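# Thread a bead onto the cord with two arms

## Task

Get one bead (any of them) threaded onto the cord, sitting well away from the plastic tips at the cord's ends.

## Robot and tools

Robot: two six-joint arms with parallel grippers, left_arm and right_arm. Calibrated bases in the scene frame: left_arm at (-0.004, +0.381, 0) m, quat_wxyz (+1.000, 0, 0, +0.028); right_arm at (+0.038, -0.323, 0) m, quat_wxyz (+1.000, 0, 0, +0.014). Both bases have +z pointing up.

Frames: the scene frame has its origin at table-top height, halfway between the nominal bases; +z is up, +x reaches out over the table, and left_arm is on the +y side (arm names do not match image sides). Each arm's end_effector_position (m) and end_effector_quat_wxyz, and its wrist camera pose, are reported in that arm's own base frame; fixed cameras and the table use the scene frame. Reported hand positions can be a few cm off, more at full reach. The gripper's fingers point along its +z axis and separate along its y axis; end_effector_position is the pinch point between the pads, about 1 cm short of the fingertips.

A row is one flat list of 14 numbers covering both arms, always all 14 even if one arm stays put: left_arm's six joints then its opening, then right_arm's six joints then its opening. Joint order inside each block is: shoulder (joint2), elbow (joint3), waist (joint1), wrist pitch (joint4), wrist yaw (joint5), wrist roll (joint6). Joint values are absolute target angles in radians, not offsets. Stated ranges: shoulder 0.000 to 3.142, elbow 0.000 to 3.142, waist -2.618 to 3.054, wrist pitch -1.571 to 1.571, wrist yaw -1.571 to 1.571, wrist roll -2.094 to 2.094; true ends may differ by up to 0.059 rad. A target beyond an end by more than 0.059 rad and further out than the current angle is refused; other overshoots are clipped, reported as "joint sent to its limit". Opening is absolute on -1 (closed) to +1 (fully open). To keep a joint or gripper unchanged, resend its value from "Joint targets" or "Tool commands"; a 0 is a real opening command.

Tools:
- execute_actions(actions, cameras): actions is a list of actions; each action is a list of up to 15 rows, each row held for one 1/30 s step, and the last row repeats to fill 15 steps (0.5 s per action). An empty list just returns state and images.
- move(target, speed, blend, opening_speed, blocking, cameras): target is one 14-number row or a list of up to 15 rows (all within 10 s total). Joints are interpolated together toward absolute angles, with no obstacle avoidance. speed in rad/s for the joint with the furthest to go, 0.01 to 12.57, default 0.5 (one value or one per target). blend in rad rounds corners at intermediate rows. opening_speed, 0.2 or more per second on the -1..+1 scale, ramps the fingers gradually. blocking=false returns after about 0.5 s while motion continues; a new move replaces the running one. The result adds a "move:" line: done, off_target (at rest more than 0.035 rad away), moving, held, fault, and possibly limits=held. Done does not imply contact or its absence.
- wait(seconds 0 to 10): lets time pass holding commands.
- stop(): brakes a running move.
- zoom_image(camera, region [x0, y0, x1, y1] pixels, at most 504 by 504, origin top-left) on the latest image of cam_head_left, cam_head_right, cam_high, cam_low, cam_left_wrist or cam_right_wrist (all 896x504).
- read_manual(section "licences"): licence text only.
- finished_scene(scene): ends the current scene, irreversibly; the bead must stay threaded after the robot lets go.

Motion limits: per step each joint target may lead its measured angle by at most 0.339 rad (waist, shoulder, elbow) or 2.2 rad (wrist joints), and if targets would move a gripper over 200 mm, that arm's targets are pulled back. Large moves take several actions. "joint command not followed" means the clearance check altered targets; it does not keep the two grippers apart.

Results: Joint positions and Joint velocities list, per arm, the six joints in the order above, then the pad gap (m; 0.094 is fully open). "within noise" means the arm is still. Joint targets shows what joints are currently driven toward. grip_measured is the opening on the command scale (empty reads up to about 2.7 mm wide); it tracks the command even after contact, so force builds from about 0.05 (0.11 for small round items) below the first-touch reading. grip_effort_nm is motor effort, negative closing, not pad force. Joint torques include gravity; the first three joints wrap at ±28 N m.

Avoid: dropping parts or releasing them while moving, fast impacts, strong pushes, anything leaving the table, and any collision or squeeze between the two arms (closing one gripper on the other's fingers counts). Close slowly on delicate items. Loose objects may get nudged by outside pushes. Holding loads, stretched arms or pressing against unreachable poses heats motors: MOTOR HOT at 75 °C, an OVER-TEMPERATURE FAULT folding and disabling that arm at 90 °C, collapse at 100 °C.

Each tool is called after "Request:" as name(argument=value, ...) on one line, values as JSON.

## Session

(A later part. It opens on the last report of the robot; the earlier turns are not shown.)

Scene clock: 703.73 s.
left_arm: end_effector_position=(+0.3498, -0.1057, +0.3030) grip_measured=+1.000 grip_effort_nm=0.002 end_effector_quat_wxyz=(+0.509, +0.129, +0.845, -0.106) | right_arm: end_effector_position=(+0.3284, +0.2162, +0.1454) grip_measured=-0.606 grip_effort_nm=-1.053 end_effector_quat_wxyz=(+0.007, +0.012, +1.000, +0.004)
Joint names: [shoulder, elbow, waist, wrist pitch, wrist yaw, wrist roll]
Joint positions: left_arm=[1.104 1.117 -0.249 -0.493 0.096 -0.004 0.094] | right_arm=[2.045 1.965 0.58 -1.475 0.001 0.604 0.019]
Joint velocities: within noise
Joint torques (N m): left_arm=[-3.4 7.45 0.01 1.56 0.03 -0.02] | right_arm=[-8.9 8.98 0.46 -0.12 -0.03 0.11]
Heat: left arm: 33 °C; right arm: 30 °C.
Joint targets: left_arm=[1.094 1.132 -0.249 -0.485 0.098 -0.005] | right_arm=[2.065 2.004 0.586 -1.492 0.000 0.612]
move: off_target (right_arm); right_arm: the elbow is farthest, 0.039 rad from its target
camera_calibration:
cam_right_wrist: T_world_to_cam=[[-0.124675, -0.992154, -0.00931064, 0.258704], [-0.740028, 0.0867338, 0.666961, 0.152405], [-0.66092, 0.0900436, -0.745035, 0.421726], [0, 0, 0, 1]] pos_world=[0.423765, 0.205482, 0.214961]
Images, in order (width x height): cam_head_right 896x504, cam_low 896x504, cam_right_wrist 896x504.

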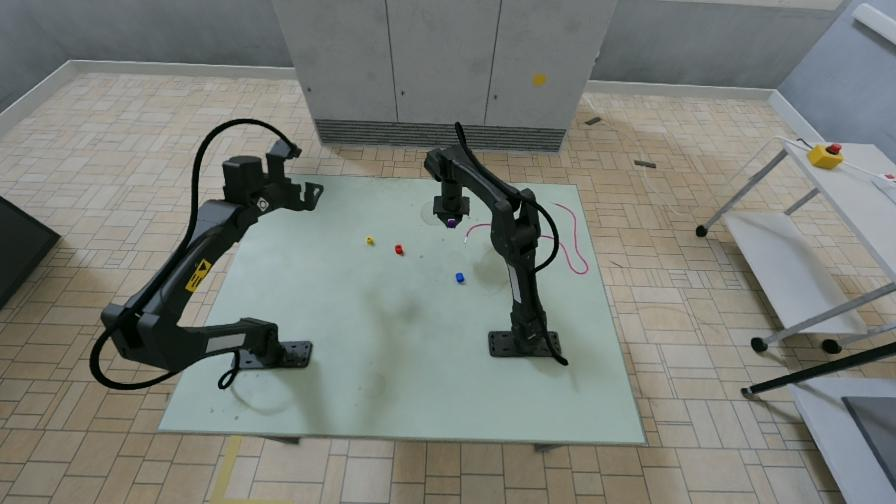

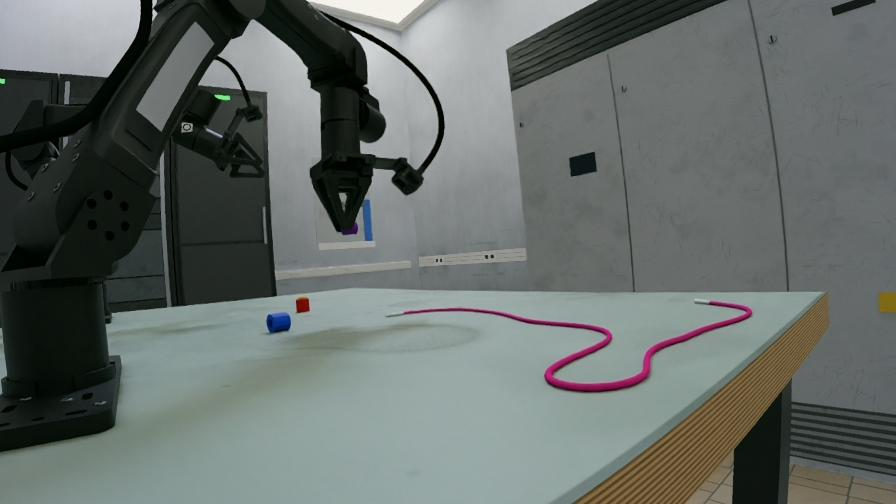

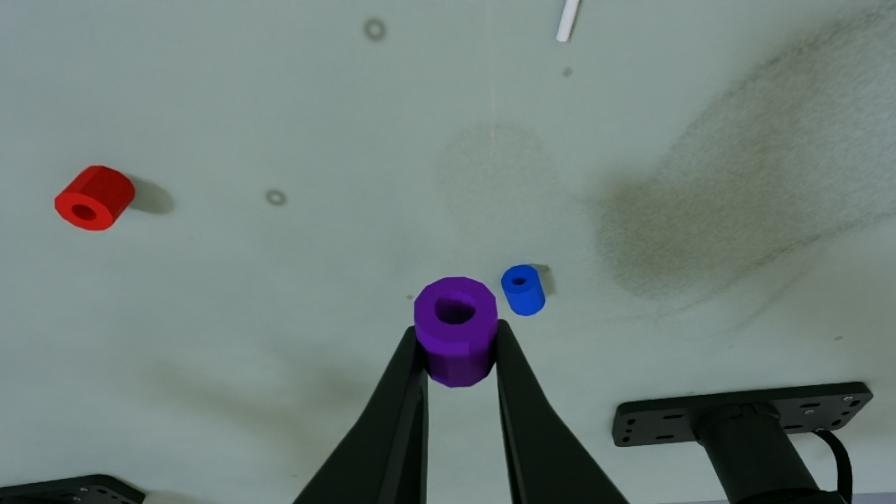

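Request:
move(target=[1.094, 1.132, -0.249, -0.485, 0.098, -0.005, 1.0, 2.098, 1.564, 0.586, -1.040, 0.0, 0.612, -0.62], speed=0.3, cameras=["cam_low"])

Request:
zoom_image(camera="cam_low", region=[290, 250, 430, 340])

Scene clock: 881.87 s.
left_arm: end_effector_position=(+0.3498, -0.1057, +0.3030) grip_measured=+1.000 grip_effort_nm=0.007 end_effector_quat_wxyz=(+0.509, +0.129, +0.845, -0.106) | right_arm: end_effector_position=(+0.3285, +0.2163, +0.0344) grip_measured=-0.606 grip_effort_nm=-1.053 end_effector_quat_wxyz=(+0.001, +0.013, +1.000, +0.000)
Joint names: [shoulder, elbow, waist, wrist pitch, wrist yaw, wrist roll]
Joint positions: left_arm=[1.104 1.117 -0.249 -0.493 0.096 -0.004 0.094] | right_arm=[2.083 1.579 0.58 -1.064 0.001 0.605 0.019]
Joint velocities: within noise
Joint torques (N m): left_arm=[-3.4 7.42 -0.01 1.57 0.03 -0.02] | right_arm=[-9.43 4.7 0.42 0.28 -0.04 0.08]
Heat: left arm: 33 °C; right arm: 31 °C.
Joint targets: left_arm=[1.094 1.132 -0.249 -0.485 0.098 -0.005] | right_arm=[2.098 1.564 0.586 -1.040 0.000 0.612]
move: done
Images, in order (width x height): cam_low 896x504.

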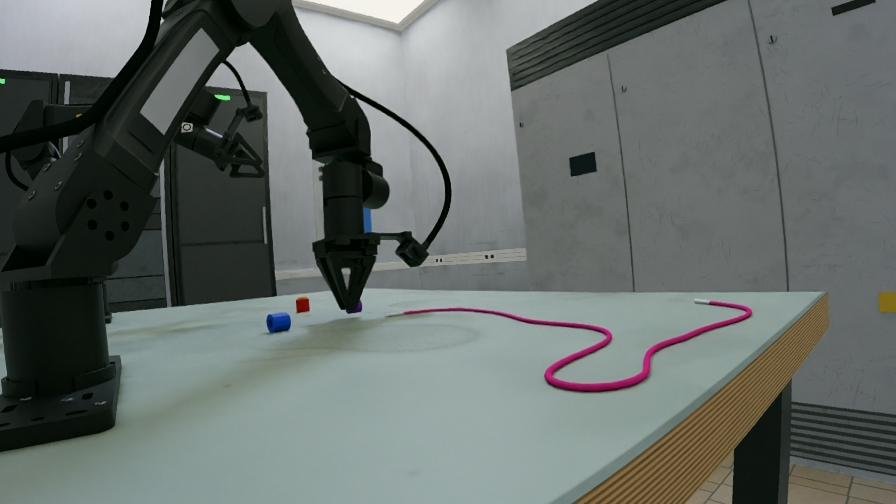

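Scaled by 3.600 from the camera's 896x504 image, which has a finer 1280x720 frame.

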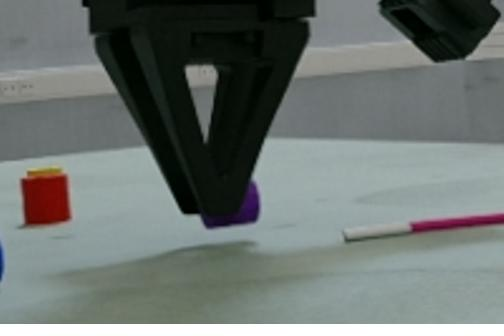

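Request:
move(target=[1.094, 1.132, -0.249, -0.485, 0.098, -0.005, 1.0, 2.105, 1.547, 0.586, -1.016, 0.0, 0.612, -0.62], speed=0.1, cameras=["cam_low"])

Request:
zoom_image(camera="cam_low", region=[310, 270, 410, 330])

Scene clock: 893.70 s.
left_arm: end_effector_position=(+0.3498, -0.1057, +0.3030) grip_measured=+1.000 grip_effort_nm=-0.002 end_effector_quat_wxyz=(+0.509, +0.129, +0.845, -0.106) | right_arm: end_effector_position=(+0.3296, +0.2172, +0.0309) grip_measured=-0.606 grip_effort_nm=-1.053 end_effector_quat_wxyz=(+0.005, +0.013, +1.000, +0.003)
Joint names: [shoulder, elbow, waist, wrist pitch, wrist yaw, wrist roll]
Joint positions: left_arm=[1.104 1.117 -0.249 -0.493 0.096 -0.004 0.094] | right_arm=[2.083 1.565 0.58 -1.04 0 0.605 0.019]
Joint velocities: within noise
Joint torques (N m): left_arm=[-3.4 7.43 0.02 1.56 0.02 -0.02] | right_arm=[-8.92 4.49 0.49 0.26 -0.02 0.08]
Heat: left arm: 33 °C; right arm: 32 °C.
Joint targets: left_arm=[1.094 1.132 -0.249 -0.485 0.098 -0.005] | right_arm=[2.105 1.547 0.586 -1.016 0.000 0.612]
move: done
Images, in order (width x height): cam_low 896x504.

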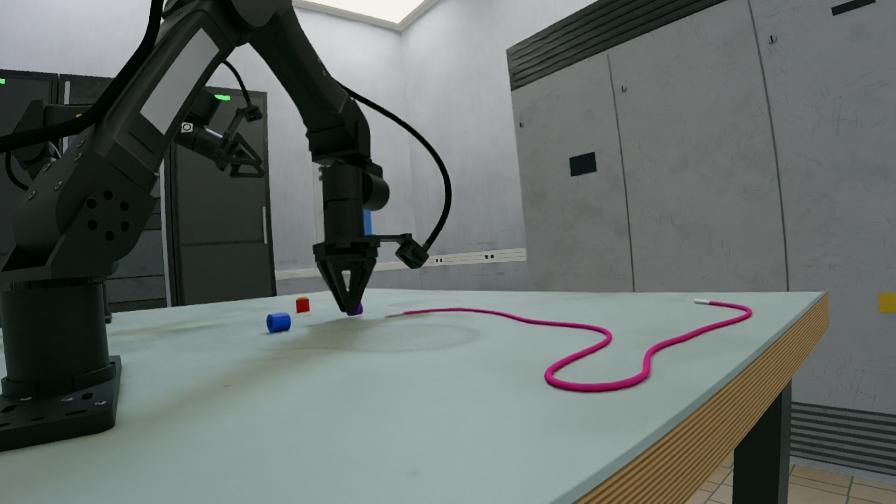

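Scaled by 5.040 from the camera's 896x504 image, which has a finer 1280x720 frame.

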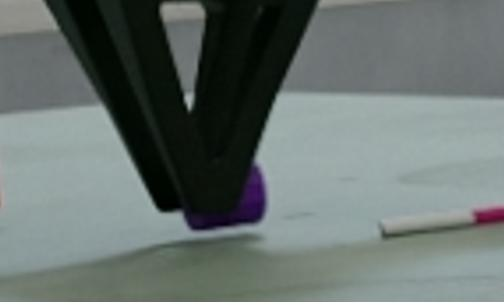

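Request:
move(target=[1.094, 1.132, -0.249, -0.485, 0.098, -0.005, 1.0, 2.112, 1.538, 0.586, -1.010, 0.0, 0.612, -0.62], speed=0.08, cameras=["cam_low"])

Request:
zoom_image(camera="cam_low", region=[310, 270, 410, 330])

Scene clock: 900.67 s.
left_arm: end_effector_position=(+0.3498, -0.1057, +0.3030) grip_measured=+1.000 grip_effort_nm=0.002 end_effector_quat_wxyz=(+0.509, +0.129, +0.845, -0.106) | right_arm: end_effector_position=(+0.3297, +0.2172, +0.0279) grip_measured=-0.606 grip_effort_nm=-1.057 end_effector_quat_wxyz=(+0.004, +0.013, +1.000, +0.002)
Joint names: [shoulder, elbow, waist, wrist pitch, wrist yaw, wrist roll]
Joint positions: left_arm=[1.104 1.117 -0.249 -0.493 0.096 -0.004 0.094] | right_arm=[2.09 1.562 0.58 -1.034 0 0.605 0.019]
Joint velocities: within noise
Joint torques (N m): left_arm=[-3.41 7.45 0.01 1.57 0.02 -0.02] | right_arm=[-8.83 4.01 0.51 0.26 -0.02 0.06]
Heat: left arm: 33 °C; right arm: 32 °C.
Joint targets: left_arm=[1.094 1.132 -0.249 -0.485 0.098 -0.005] | right_arm=[2.112 1.538 0.586 -1.010 0.000 0.612]
move: done
Images, in order (width x height): cam_low 896x504.

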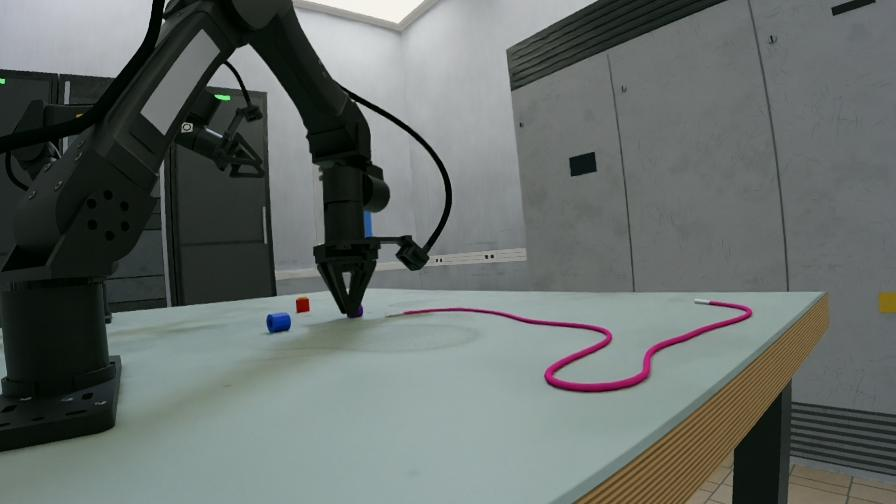

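Scaled by 5.040 from the camera's 896x504 image, which has a finer 1280x720 frame.

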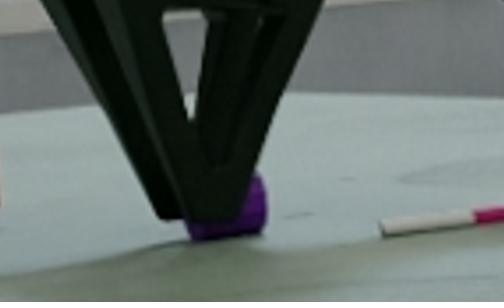

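Request:
move(target=[1.094, 1.132, -0.249, -0.485, 0.098, -0.005, 1.0, 2.112, 1.538, 0.586, -1.010, 0.0, 0.612, -0.2], speed=0.1, opening_speed=0.5, cameras=["cam_right_wrist"])

Scene clock: 906.97 s.
left_arm: end_effector_position=(+0.3498, -0.1057, +0.3030) grip_measured=+1.000 grip_effort_nm=0.002 end_effector_quat_wxyz=(+0.509, +0.129, +0.845, -0.106) | right_arm: end_effector_position=(+0.3281, +0.2162, +0.0260) grip_measured=-0.203 grip_effort_nm=0.134 end_effector_quat_wxyz=(+0.001, +0.013, +1.000, +0.001)
Joint names: [shoulder, elbow, waist, wrist pitch, wrist yaw, wrist roll]
Joint positions: left_arm=[1.104 1.117 -0.249 -0.493 0.096 -0.004 0.094] | right_arm=[2.09 1.555 0.58 -1.033 0 0.605 0.037]
Joint velocities: within noise
Joint torques (N m): left_arm=[-3.38 7.43 0.01 1.56 0.02 -0.02] | right_arm=[-8.9 4.49 0.51 0.23 -0.03 0.07]
Heat: left arm: 33 °C; right arm: 31 °C.
Joint targets: left_arm=[1.094 1.132 -0.249 -0.485 0.098 -0.005] | right_arm=[2.112 1.538 0.586 -1.010 0.000 0.612]
move: done
camera_calibration:
cam_right_wrist: T_world_to_cam=[[-0.125893, -0.992042, -0.00200679, 0.257767], [-0.732426, 0.0915823, 0.67466, 0.228124], [-0.669107, 0.0864048, -0.738126, 0.335914], [0, 0, 0, 1]] pos_world=[0.424297, 0.205799, 0.0945579]
Images, in order (width x height): cam_right_wrist 896x504.

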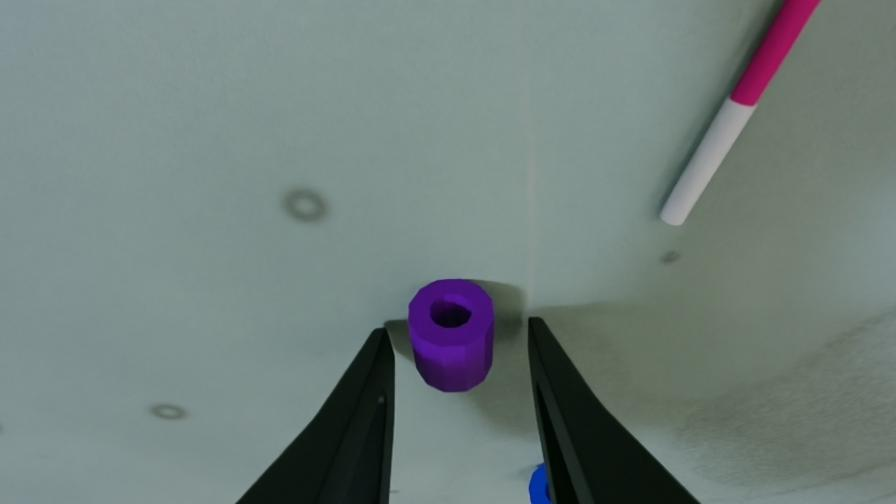

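Request:
move(target=[[1.094, 1.132, -0.249, -0.485, 0.098, -0.005, 1.0, 2.055, 1.79, 0.580, -1.28, 0.0, 0.612, -0.2], [1.094, 1.132, -0.249, -0.485, 0.098, -0.005, 1.0, 2.215, 2.16, 0.350, -1.49, 0.0, 0.612, -0.2]], speed=0.5, blend=0.05, cameras=["cam_right_wrist", "cam_low"])

Scene clock: 930.37 s.
left_arm: end_effector_position=(+0.3498, -0.1057, +0.3030) grip_measured=+1.000 grip_effort_nm=-0.007 end_effector_quat_wxyz=(+0.509, +0.129, +0.845, -0.106) | right_arm: end_effector_position=(+0.4022, +0.1477, +0.1263) grip_measured=-0.203 grip_effort_nm=0.129 end_effector_quat_wxyz=(+0.010, +0.128, +0.992, +0.007)
Joint names: [shoulder, elbow, waist, wrist pitch, wrist yaw, wrist roll]
Joint positions: left_arm=[1.104 1.117 -0.249 -0.493 0.096 -0.004 0.094] | right_arm=[2.194 2.12 0.349 -1.473 -0.003 0.606 0.037]
Joint velocities: within noise
Joint torques (N m): left_arm=[-3.38 7.43 0.01 1.56 0.02 -0.02] | right_arm=[-10.02 9.09 0.16 -0.11 -0.01 0.08]
Heat: left arm: 33 °C; right arm: 30 °C.
Joint targets: left_arm=[1.094 1.132 -0.249 -0.485 0.098 -0.005] | right_arm=[2.215 2.160 0.350 -1.490 0.000 0.612]
move: off_target (right_arm); right_arm: the elbow is farthest, 0.040 rad from its target
camera_calibration:
cam_right_wrist: T_world_to_cam=[[-0.350318, -0.936473, -0.0171808, 0.283381], [-0.703905, 0.251129, 0.664419, 0.187188], [-0.617896, 0.244852, -0.747163, 0.42261], [0, 0, 0, 1]] pos_world=[0.492165, 0.114893, 0.196256]
Images, in order (width x height): cam_low 896x504, cam_right_wrist 896x504.

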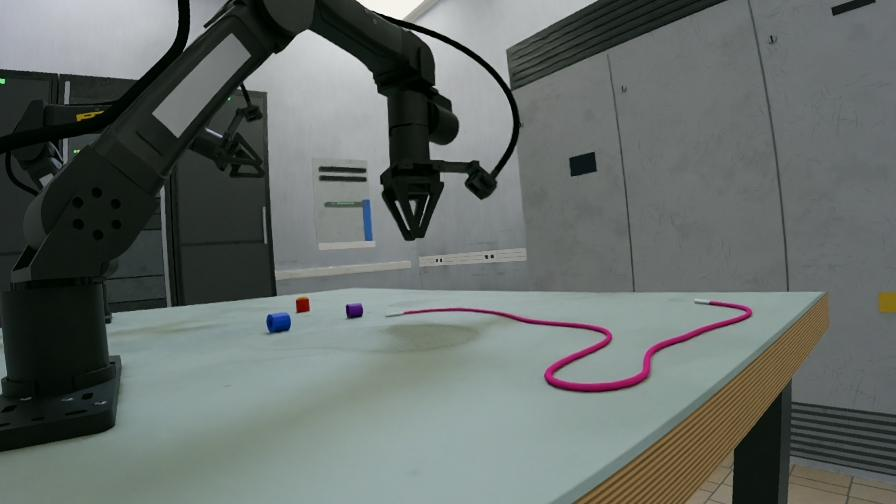

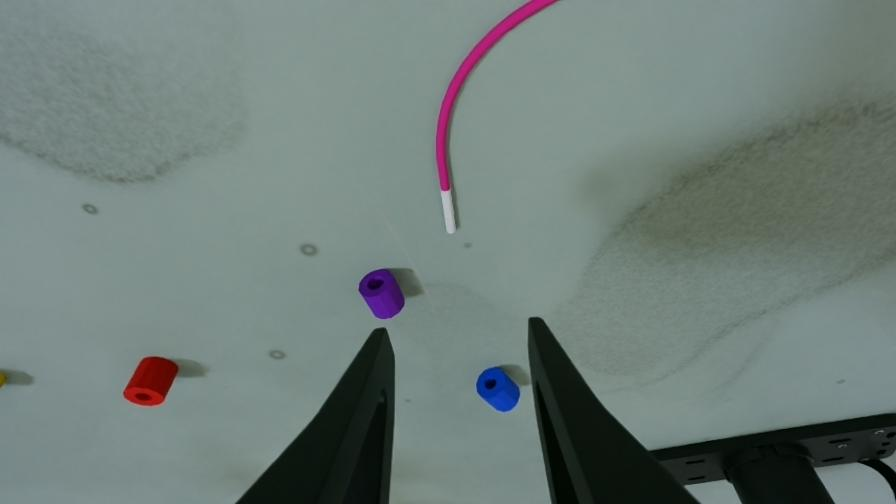

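Request:
move(target=[1.094, 1.132, -0.249, -0.485, 0.098, -0.005, 1.0, 2.293, 1.975, 0.344, -1.262, 0.0, 0.98, -0.3], speed=0.3, cameras=["cam_right_wrist"])

Scene clock: 969.03 s.
left_arm: end_effector_position=(+0.3498, -0.1057, +0.3030) grip_measured=+1.000 grip_effort_nm=-0.002 end_effector_quat_wxyz=(+0.509, +0.129, +0.845, -0.106) | right_arm: end_effector_position=(+0.4170, +0.1531, +0.0605) grip_measured=-0.297 grip_effort_nm=-0.188 end_effector_quat_wxyz=(+0.002, +0.306, +0.952, +0.003)
Joint names: [shoulder, elbow, waist, wrist pitch, wrist yaw, wrist roll]
Joint positions: left_arm=[1.104 1.117 -0.249 -0.493 0.096 -0.004 0.094] | right_arm=[2.275 1.991 0.349 -1.281 -0.003 0.971 0.033]
Joint velocities: within noise
Joint torques (N m): left_arm=[-3.41 7.43 0.02 1.56 0.02 -0.02] | right_arm=[-10.89 4.81 -0.4 0.23 0.01 0.08]
Heat: left arm: 33 °C; right arm: 32 °C.
Joint targets: left_arm=[1.094 1.132 -0.249 -0.485 0.098 -0.005] | right_arm=[2.293 1.975 0.344 -1.262 0.000 0.980]
move: done
camera_calibration:
cam_right_wrist: T_world_to_cam=[[-0.662055, -0.749426, -0.00662889, 0.393105], [-0.555243, 0.484532, 0.675969, 0.141615], [-0.503377, 0.45121, -0.7369, 0.301225], [0, 0, 0, 1]] pos_world=[0.490518, 0.0900707, 0.128851]
Images, in order (width x height): cam_right_wrist 896x504.

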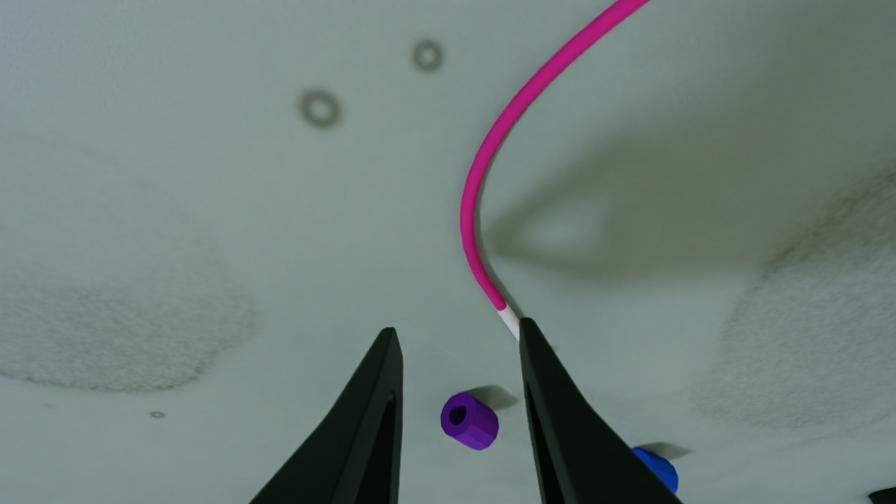

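Request:
move(target=[1.094, 1.132, -0.249, -0.485, 0.098, -0.005, 1.0, 2.321, 1.897, 0.327, -1.158, 0.0, 0.952, -0.3], speed=0.2, cameras=["cam_right_wrist", "cam_low"])

Request:
zoom_image(camera="cam_low", region=[360, 240, 500, 340])

Scene clock: 988.30 s.
left_arm: end_effector_position=(+0.3498, -0.1057, +0.3030) grip_measured=+1.000 grip_effort_nm=-0.002 end_effector_quat_wxyz=(+0.509, +0.129, +0.845, -0.106) | right_arm: end_effector_position=(+0.4214, +0.1477, +0.0290) grip_measured=-0.297 grip_effort_nm=-0.178 end_effector_quat_wxyz=(+0.000, +0.305, +0.952, +0.002)
Joint names: [shoulder, elbow, waist, wrist pitch, wrist yaw, wrist roll]
Joint positions: left_arm=[1.104 1.117 -0.249 -0.493 0.096 -0.004 0.094] | right_arm=[2.303 1.913 0.334 -1.178 -0.003 0.954 0.033]
Joint velocities: within noise
Joint torques (N m): left_arm=[-3.4 7.43 0.02 1.56 0.02 -0.02] | right_arm=[-10.86 4.77 -0.61 0.21 0 -0.01]
Heat: left arm: 33 °C; right arm: 33 °C.
Joint targets: left_arm=[1.094 1.132 -0.249 -0.485 0.098 -0.005] | right_arm=[2.321 1.897 0.327 -1.158 0.000 0.952]
move: done
camera_calibration:
cam_right_wrist: T_world_to_cam=[[-0.660321, -0.750971, -0.00431643, 0.391168], [-0.554747, 0.483893, 0.676834, 0.167765], [-0.506194, 0.449322, -0.736123, 0.284209], [0, 0, 0, 1]] pos_world=[0.495228, 0.0848739, 0.0973526]
Images, in order (width x height): cam_low 896x504, cam_right_wrist 896x504.

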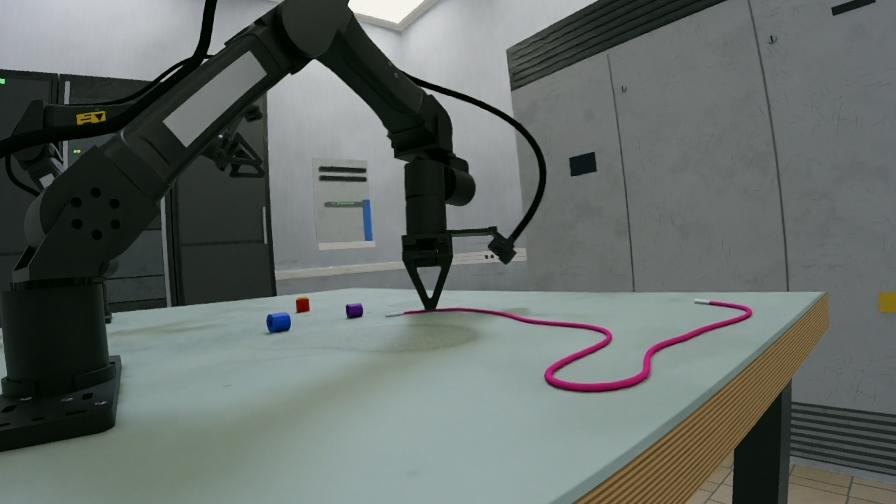

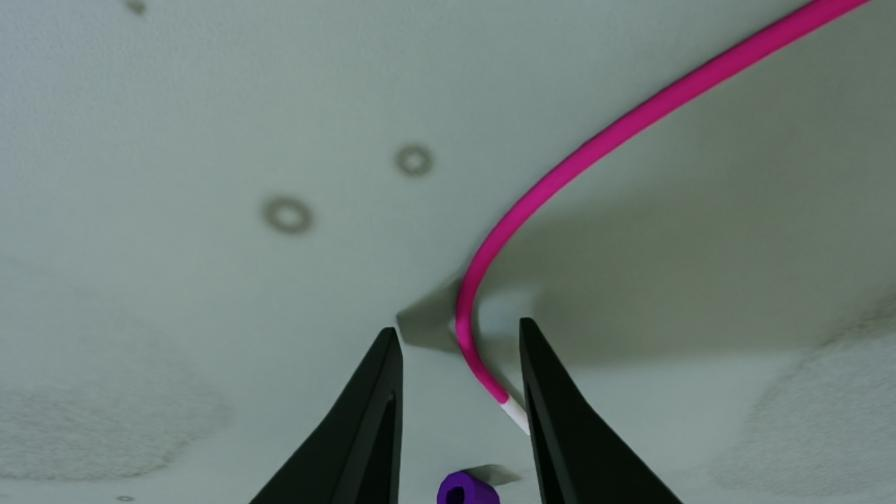

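Scaled by 3.600 from the camera's 896x504 image, which has a finer 1280x720 frame.

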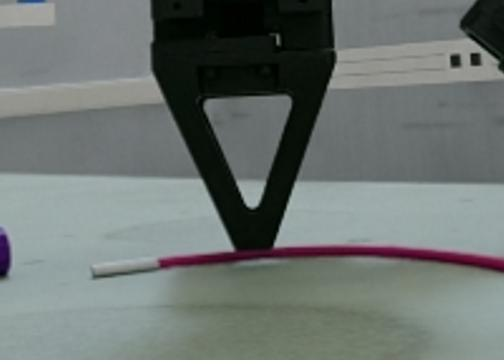

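Request:
move(target=[1.094, 1.132, -0.249, -0.485, 0.098, -0.005, 1.0, 2.321, 1.882, 0.327, -1.144, 0.0, 0.952, -0.3], speed=0.1, cameras=["cam_low"])

Request:
zoom_image(camera="cam_low", region=[380, 280, 480, 340])

Scene clock: 1009.17 s.
left_arm: end_effector_position=(+0.3498, -0.1057, +0.3030) grip_measured=+1.000 grip_effort_nm=0.002 end_effector_quat_wxyz=(+0.509, +0.129, +0.845, -0.106) | right_arm: end_effector_position=(+0.4208, +0.1475, +0.0258) grip_measured=-0.297 grip_effort_nm=-0.183 end_effector_quat_wxyz=(+0.000, +0.305, +0.952, +0.002)
Joint names: [shoulder, elbow, waist, wrist pitch, wrist yaw, wrist roll]
Joint positions: left_arm=[1.104 1.117 -0.249 -0.493 0.096 -0.004 0.094] | right_arm=[2.303 1.9 0.334 -1.165 -0.003 0.954 0.033]
Joint velocities: within noise
Joint torques (N m): left_arm=[-3.4 7.43 0.02 1.57 0.02 -0.02] | right_arm=[-11.07 4.57 -0.61 0.21 0.02 -0.02]
Heat: left arm: 33 °C; right arm: 34 °C.
Joint targets: left_arm=[1.094 1.132 -0.249 -0.485 0.098 -0.005] | right_arm=[2.321 1.882 0.327 -1.144 0.000 0.952]
move: done
Images, in order (width x height): cam_low 896x504.

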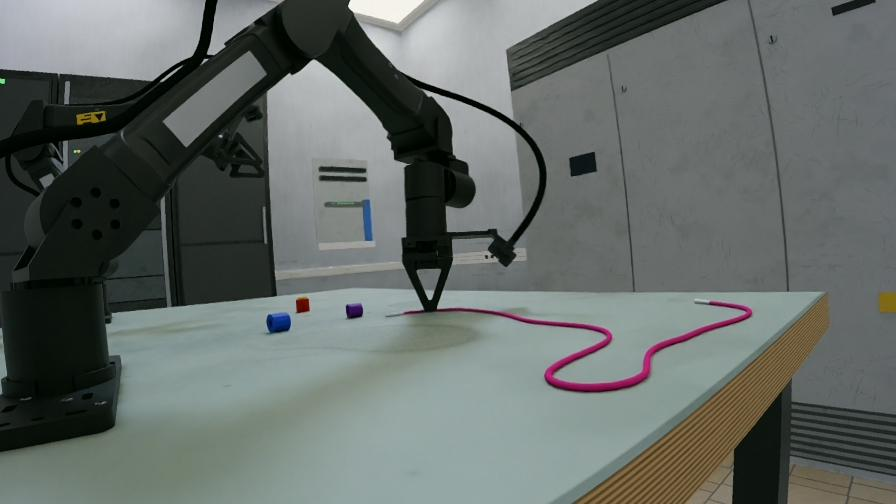

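Scaled by 5.040 from the camera's 896x504 image, which has a finer 1280x720 frame.

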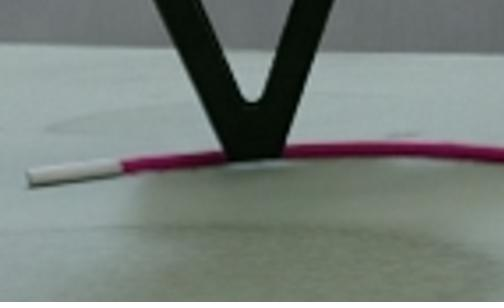

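Request:
move(target=[1.094, 1.132, -0.249, -0.485, 0.098, -0.005, 1.0, 2.321, 1.872, 0.327, -1.134, 0.0, 0.952, -0.3], speed=0.1, cameras=["cam_low", "cam_right_wrist"])

Request:
zoom_image(camera="cam_low", region=[380, 280, 480, 340])

Scene clock: 1018.67 s.
left_arm: end_effector_position=(+0.3498, -0.1057, +0.3030) grip_measured=+1.000 grip_effort_nm=0.002 end_effector_quat_wxyz=(+0.509, +0.129, +0.845, -0.106) | right_arm: end_effector_position=(+0.4220, +0.1479, +0.0253) grip_measured=-0.297 grip_effort_nm=-0.183 end_effector_quat_wxyz=(+0.002, +0.305, +0.952, +0.004)
Joint names: [shoulder, elbow, waist, wrist pitch, wrist yaw, wrist roll]
Joint positions: left_arm=[1.104 1.117 -0.249 -0.493 0.096 -0.004 0.094] | right_arm=[2.303 1.898 0.334 -1.158 -0.003 0.954 0.033]
Joint velocities: within noise
Joint torques (N m): left_arm=[-3.38 7.43 0.01 1.57 0.02 -0.02] | right_arm=[-10.97 3.99 -0.57 0.29 0.01 -0.01]
Heat: left arm: 33 °C; right arm: 34 °C.
Joint targets: left_arm=[1.094 1.132 -0.249 -0.485 0.098 -0.005] | right_arm=[2.321 1.872 0.327 -1.134 0.000 0.952]
move: done
camera_calibration:
cam_right_wrist: T_world_to_cam=[[-0.660027, -0.751192, -0.0086595, 0.391759], [-0.558066, 0.482556, 0.675057, 0.172229], [-0.502919, 0.450388, -0.737715, 0.28022], [0, 0, 0, 1]] pos_world=[0.495614, 0.0849688, 0.0938507]
Images, in order (width x height): cam_low 896x504, cam_right_wrist 896x504.

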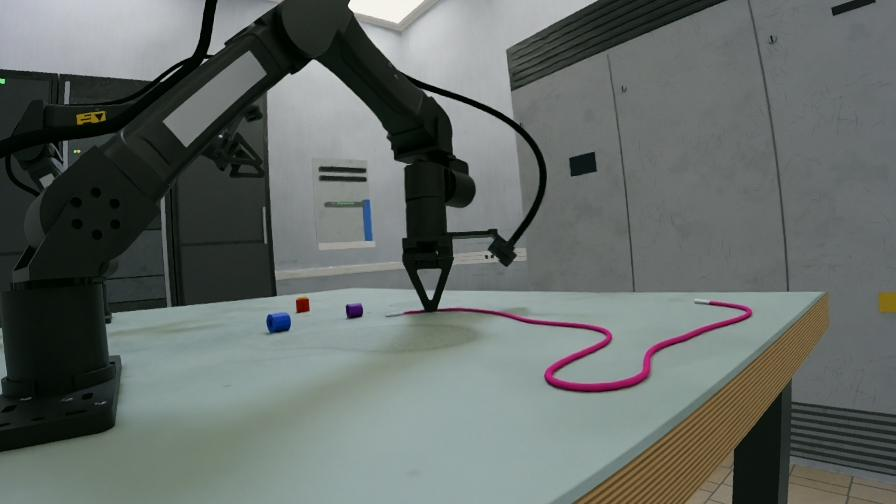

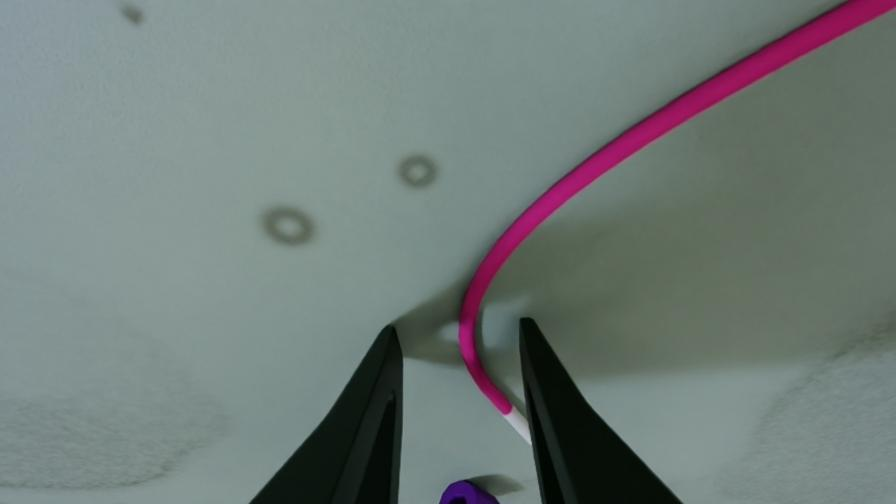

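Scaled by 5.040 from the camera's 896x504 image, which has a finer 1280x720 frame.

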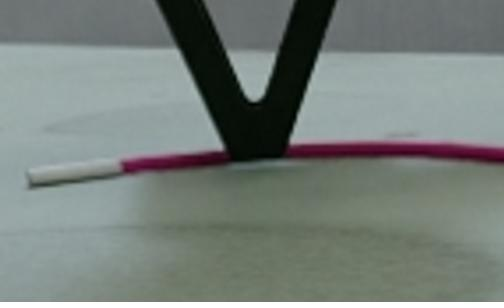

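Request:
move(target=[1.094, 1.132, -0.249, -0.485, 0.098, -0.005, 1.0, 2.321, 1.876, 0.327, -1.138, 0.0, 0.952, -0.96], speed=0.1, opening_speed=0.4, cameras=["cam_low", "cam_right_wrist"])

Request:
zoom_image(camera="cam_low", region=[380, 280, 480, 340])

Scene clock: 1055.70 s.
left_arm: end_effector_position=(+0.3498, -0.1057, +0.3030) grip_measured=+1.000 grip_effort_nm=0.002 end_effector_quat_wxyz=(+0.509, +0.129, +0.845, -0.106) | right_arm: end_effector_position=(+0.4251, +0.1494, +0.0254) grip_measured=-0.946 grip_effort_nm=-0.999 end_effector_quat_wxyz=(+0.007, +0.305, +0.952, +0.009)
Joint names: [shoulder, elbow, waist, wrist pitch, wrist yaw, wrist roll]
Joint positions: left_arm=[1.104 1.117 -0.249 -0.493 0.096 -0.004 0.094] | right_arm=[2.303 1.898 0.334 -1.144 -0.005 0.953 0.003]
Joint velocities: within noise
Joint torques (N m): left_arm=[-3.4 7.45 0.01 1.56 0.02 -0.02] | right_arm=[-10.93 4.31 -0.66 0.11 0.02 0]
Heat: left arm: 33 °C; right arm: 35 °C.
Joint targets: left_arm=[1.094 1.132 -0.249 -0.485 0.098 -0.005] | right_arm=[2.321 1.876 0.327 -1.138 0.000 0.952]
move: done
camera_calibration:
cam_right_wrist: T_world_to_cam=[[-0.65951, -0.751384, -0.021621, 0.395051], [-0.56648, 0.477897, 0.671353, 0.177578], [-0.494112, 0.455012, -0.740822, 0.276745], [0, 0, 0, 1]] pos_world=[0.497878, 0.0860489, 0.0943424]
Images, in order (width x height): cam_low 896x504, cam_right_wrist 896x504.

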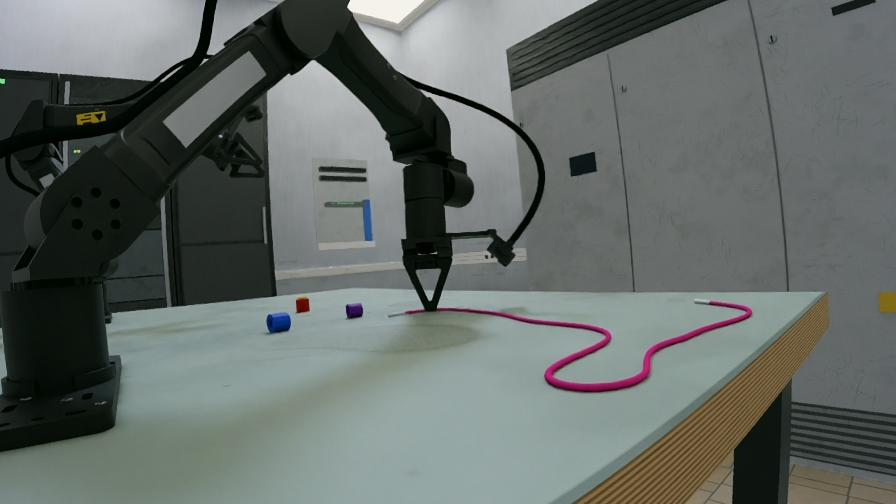

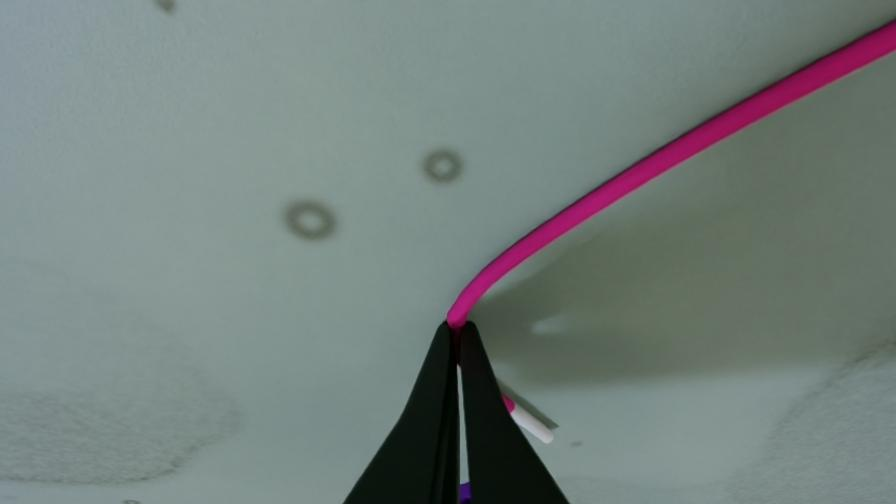

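Scaled by 5.040 from the camera's 896x504 image, which has a finer 1280x720 frame.

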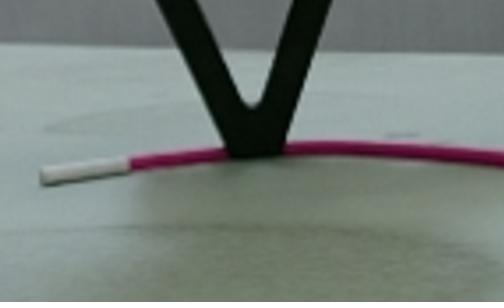

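Request:
move(target=[1.094, 1.132, -0.249, -0.485, 0.098, -0.005, 1.0, 2.068, 1.962, 0.334, -1.426, 0.0, 0.952, -0.96], speed=0.2, cameras=["cam_low", "cam_right_wrist", "cam_head_right"])

Request:
zoom_image(camera="cam_low", region=[310, 180, 560, 340])

Scene clock: 1072.43 s.
left_arm: end_effector_position=(+0.3498, -0.1057, +0.3030) grip_measured=+1.000 grip_effort_nm=-0.002 end_effector_quat_wxyz=(+0.509, +0.129, +0.845, -0.106) | right_arm: end_effector_position=(+0.3797, +0.1337, +0.1118) grip_measured=-0.949 grip_effort_nm=-1.057 end_effector_quat_wxyz=(-0.008, +0.305, +0.952, -0.003)
Joint names: [shoulder, elbow, waist, wrist pitch, wrist yaw, wrist roll]
Joint positions: left_arm=[1.104 1.117 -0.249 -0.493 0.096 -0.004 0.094] | right_arm=[2.108 1.927 0.334 -1.406 -0.005 0.953 0.002]
Joint velocities: within noise
Joint torques (N m): left_arm=[-3.38 7.42 0.03 1.57 0.02 -0.01] | right_arm=[-14.11 8.79 -0.02 -0.23 0.03 -0.02]
Heat: left arm: 33 °C; right arm: 35 °C.
Joint targets: left_arm=[1.094 1.132 -0.249 -0.485 0.098 -0.005] | right_arm=[2.068 1.962 0.334 -1.426 0.000 0.952]
move: off_target (right_arm); right_arm: the shoulder is farthest, 0.040 rad from its target
camera_calibration:
cam_right_wrist: T_world_to_cam=[[-0.659713, -0.75142, 0.0121462, 0.351482], [-0.541524, 0.486516, 0.685605, 0.0891299], [-0.521086, 0.445725, -0.727873, 0.335543], [0, 0, 0, 1]] pos_world=[0.45499, 0.0711875, 0.178856]
Images, in order (width x height): cam_head_right 896x504, cam_low 896x504, cam_right_wrist 896x504.

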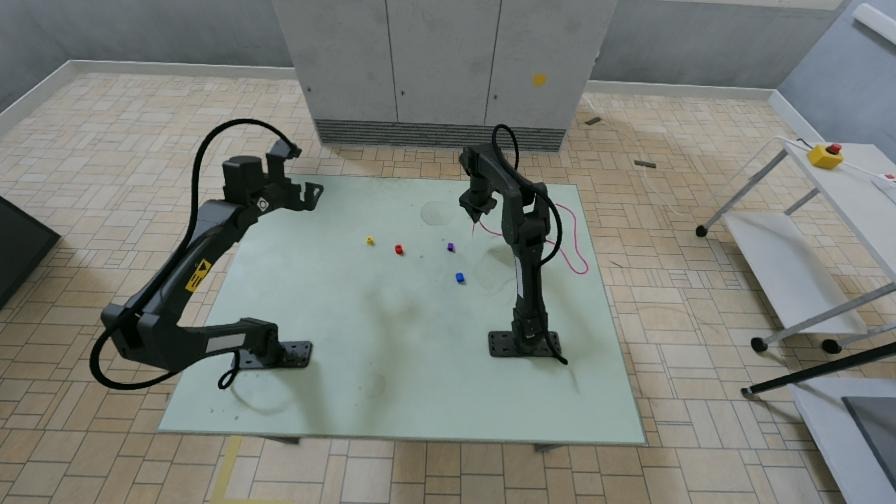

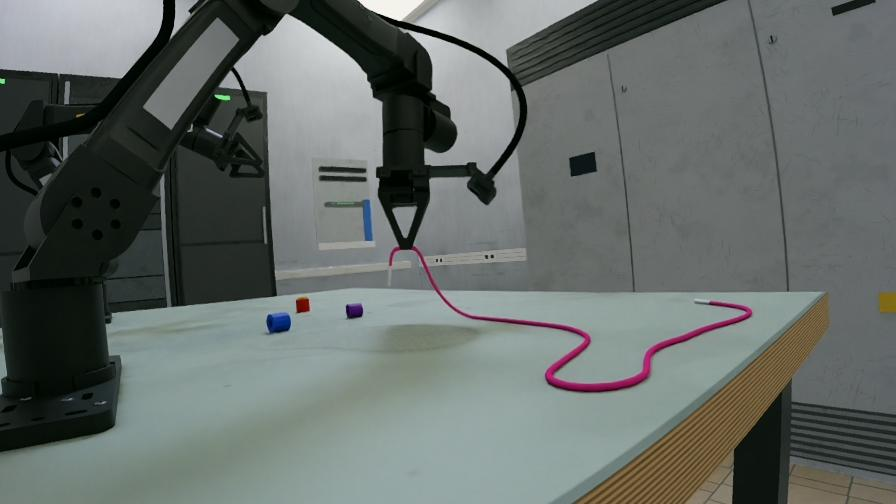

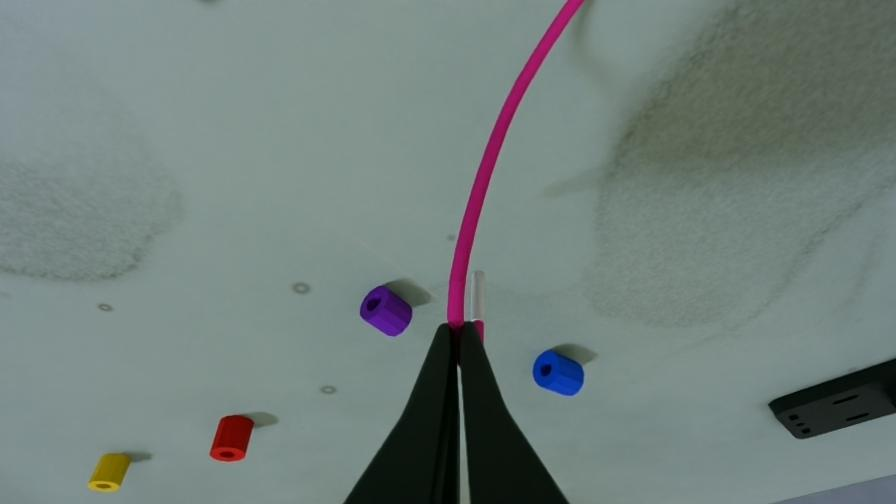

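Scaled by 2.016 from the camera's 896x504 image, which has a finer 1280x720 frame.

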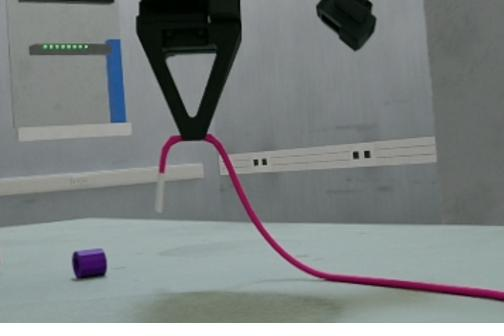

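Request:
move(target=[2.390, 2.235, -1.140, -0.985, 0.0, 1.665, 0.0, 2.068, 1.962, 0.334, -1.426, 0.0, 0.952, -0.96], speed=0.6, cameras=["cam_low", "cam_left_wrist", "cam_high"])

Scene clock: 1212.90 s.
left_arm: end_effector_position=(+0.2346, -0.5138, +0.0941) grip_measured=+0.002 grip_effort_nm=-0.100 end_effector_quat_wxyz=(+0.206, +0.963, +0.165, +0.056) | right_arm: end_effector_position=(+0.3795, +0.1336, +0.1118) grip_measured=-0.949 grip_effort_nm=-1.057 end_effector_quat_wxyz=(-0.009, +0.305, +0.952, -0.003)
Joint names: [shoulder, elbow, waist, wrist pitch, wrist yaw, wrist roll]
Joint positions: left_arm=[2.374 2.205 -1.146 -0.973 -0.004 1.657 0.047] | right_arm=[2.108 1.927 0.334 -1.407 -0.005 0.953 0.002]
Joint velocities: within noise
Joint torques (N m): left_arm=[-11.96 8.21 0.46 0.8 0.02 0.06] | right_arm=[-14.09 8.75 -0.02 -0.22 0.03 -0.02]
Heat: left arm: 32 °C; right arm: 35 °C.
Joint targets: left_arm=[2.390 2.235 -1.140 -0.985 0.000 1.665] | right_arm=[2.068 1.962 0.334 -1.426 0.000 0.952]
move: off_target (right_arm); right_arm: the shoulder is farthest, 0.040 rad from its target
camera_calibration:
cam_left_wrist: T_world_to_cam=[[-0.172075, 0.898387, -0.404092, 0.544414], [0.595484, 0.42164, 0.683826, 0.0384904], [0.784722, -0.122961, -0.607529, -0.07697], [0, 0, 0, 1]] pos_world=[0.13116, -0.514788, 0.146911]
Images, in order (width x height): cam_high 896x504, cam_low 896x504, cam_left_wrist 896x504.

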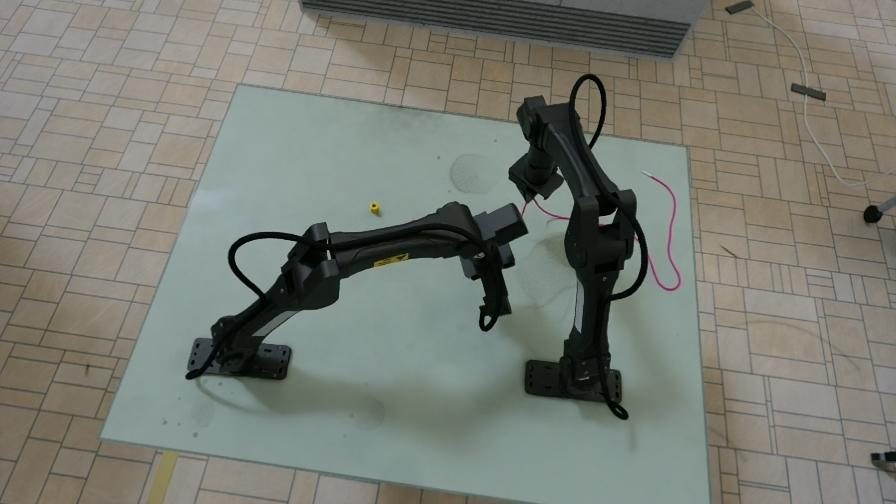

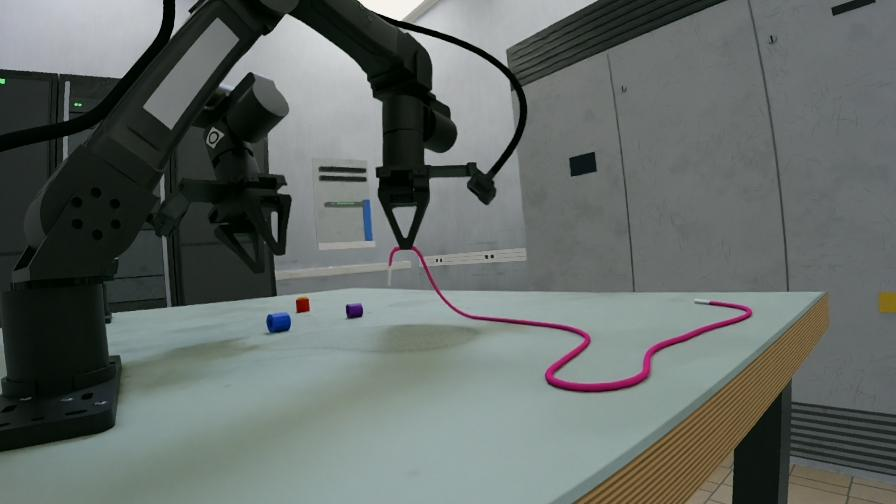

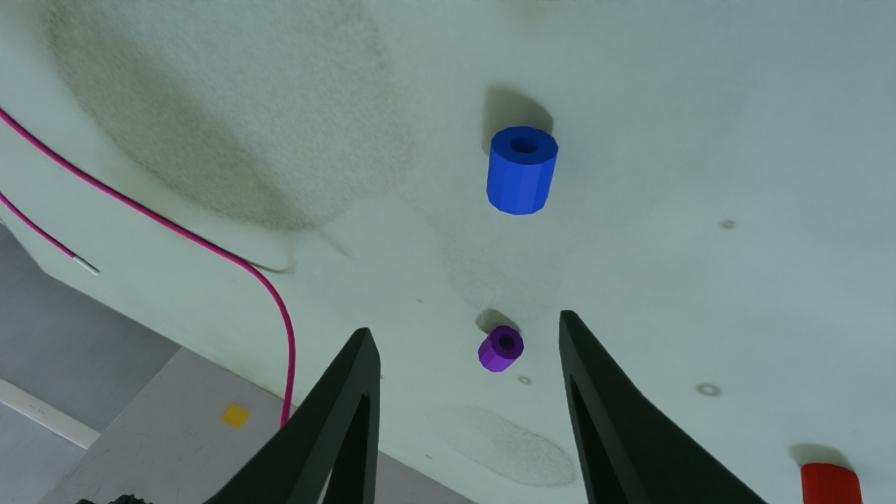

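Request:
zoom_image(camera="cam_low", region=[180, 180, 340, 340])

Scaled by 3.150 from the camera's 896x504 image, which has a finer 1280x720 frame.

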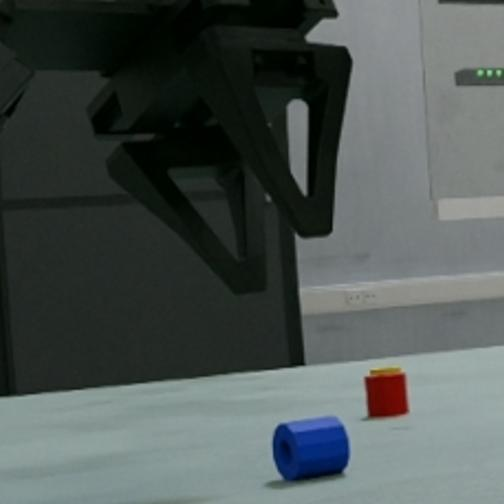

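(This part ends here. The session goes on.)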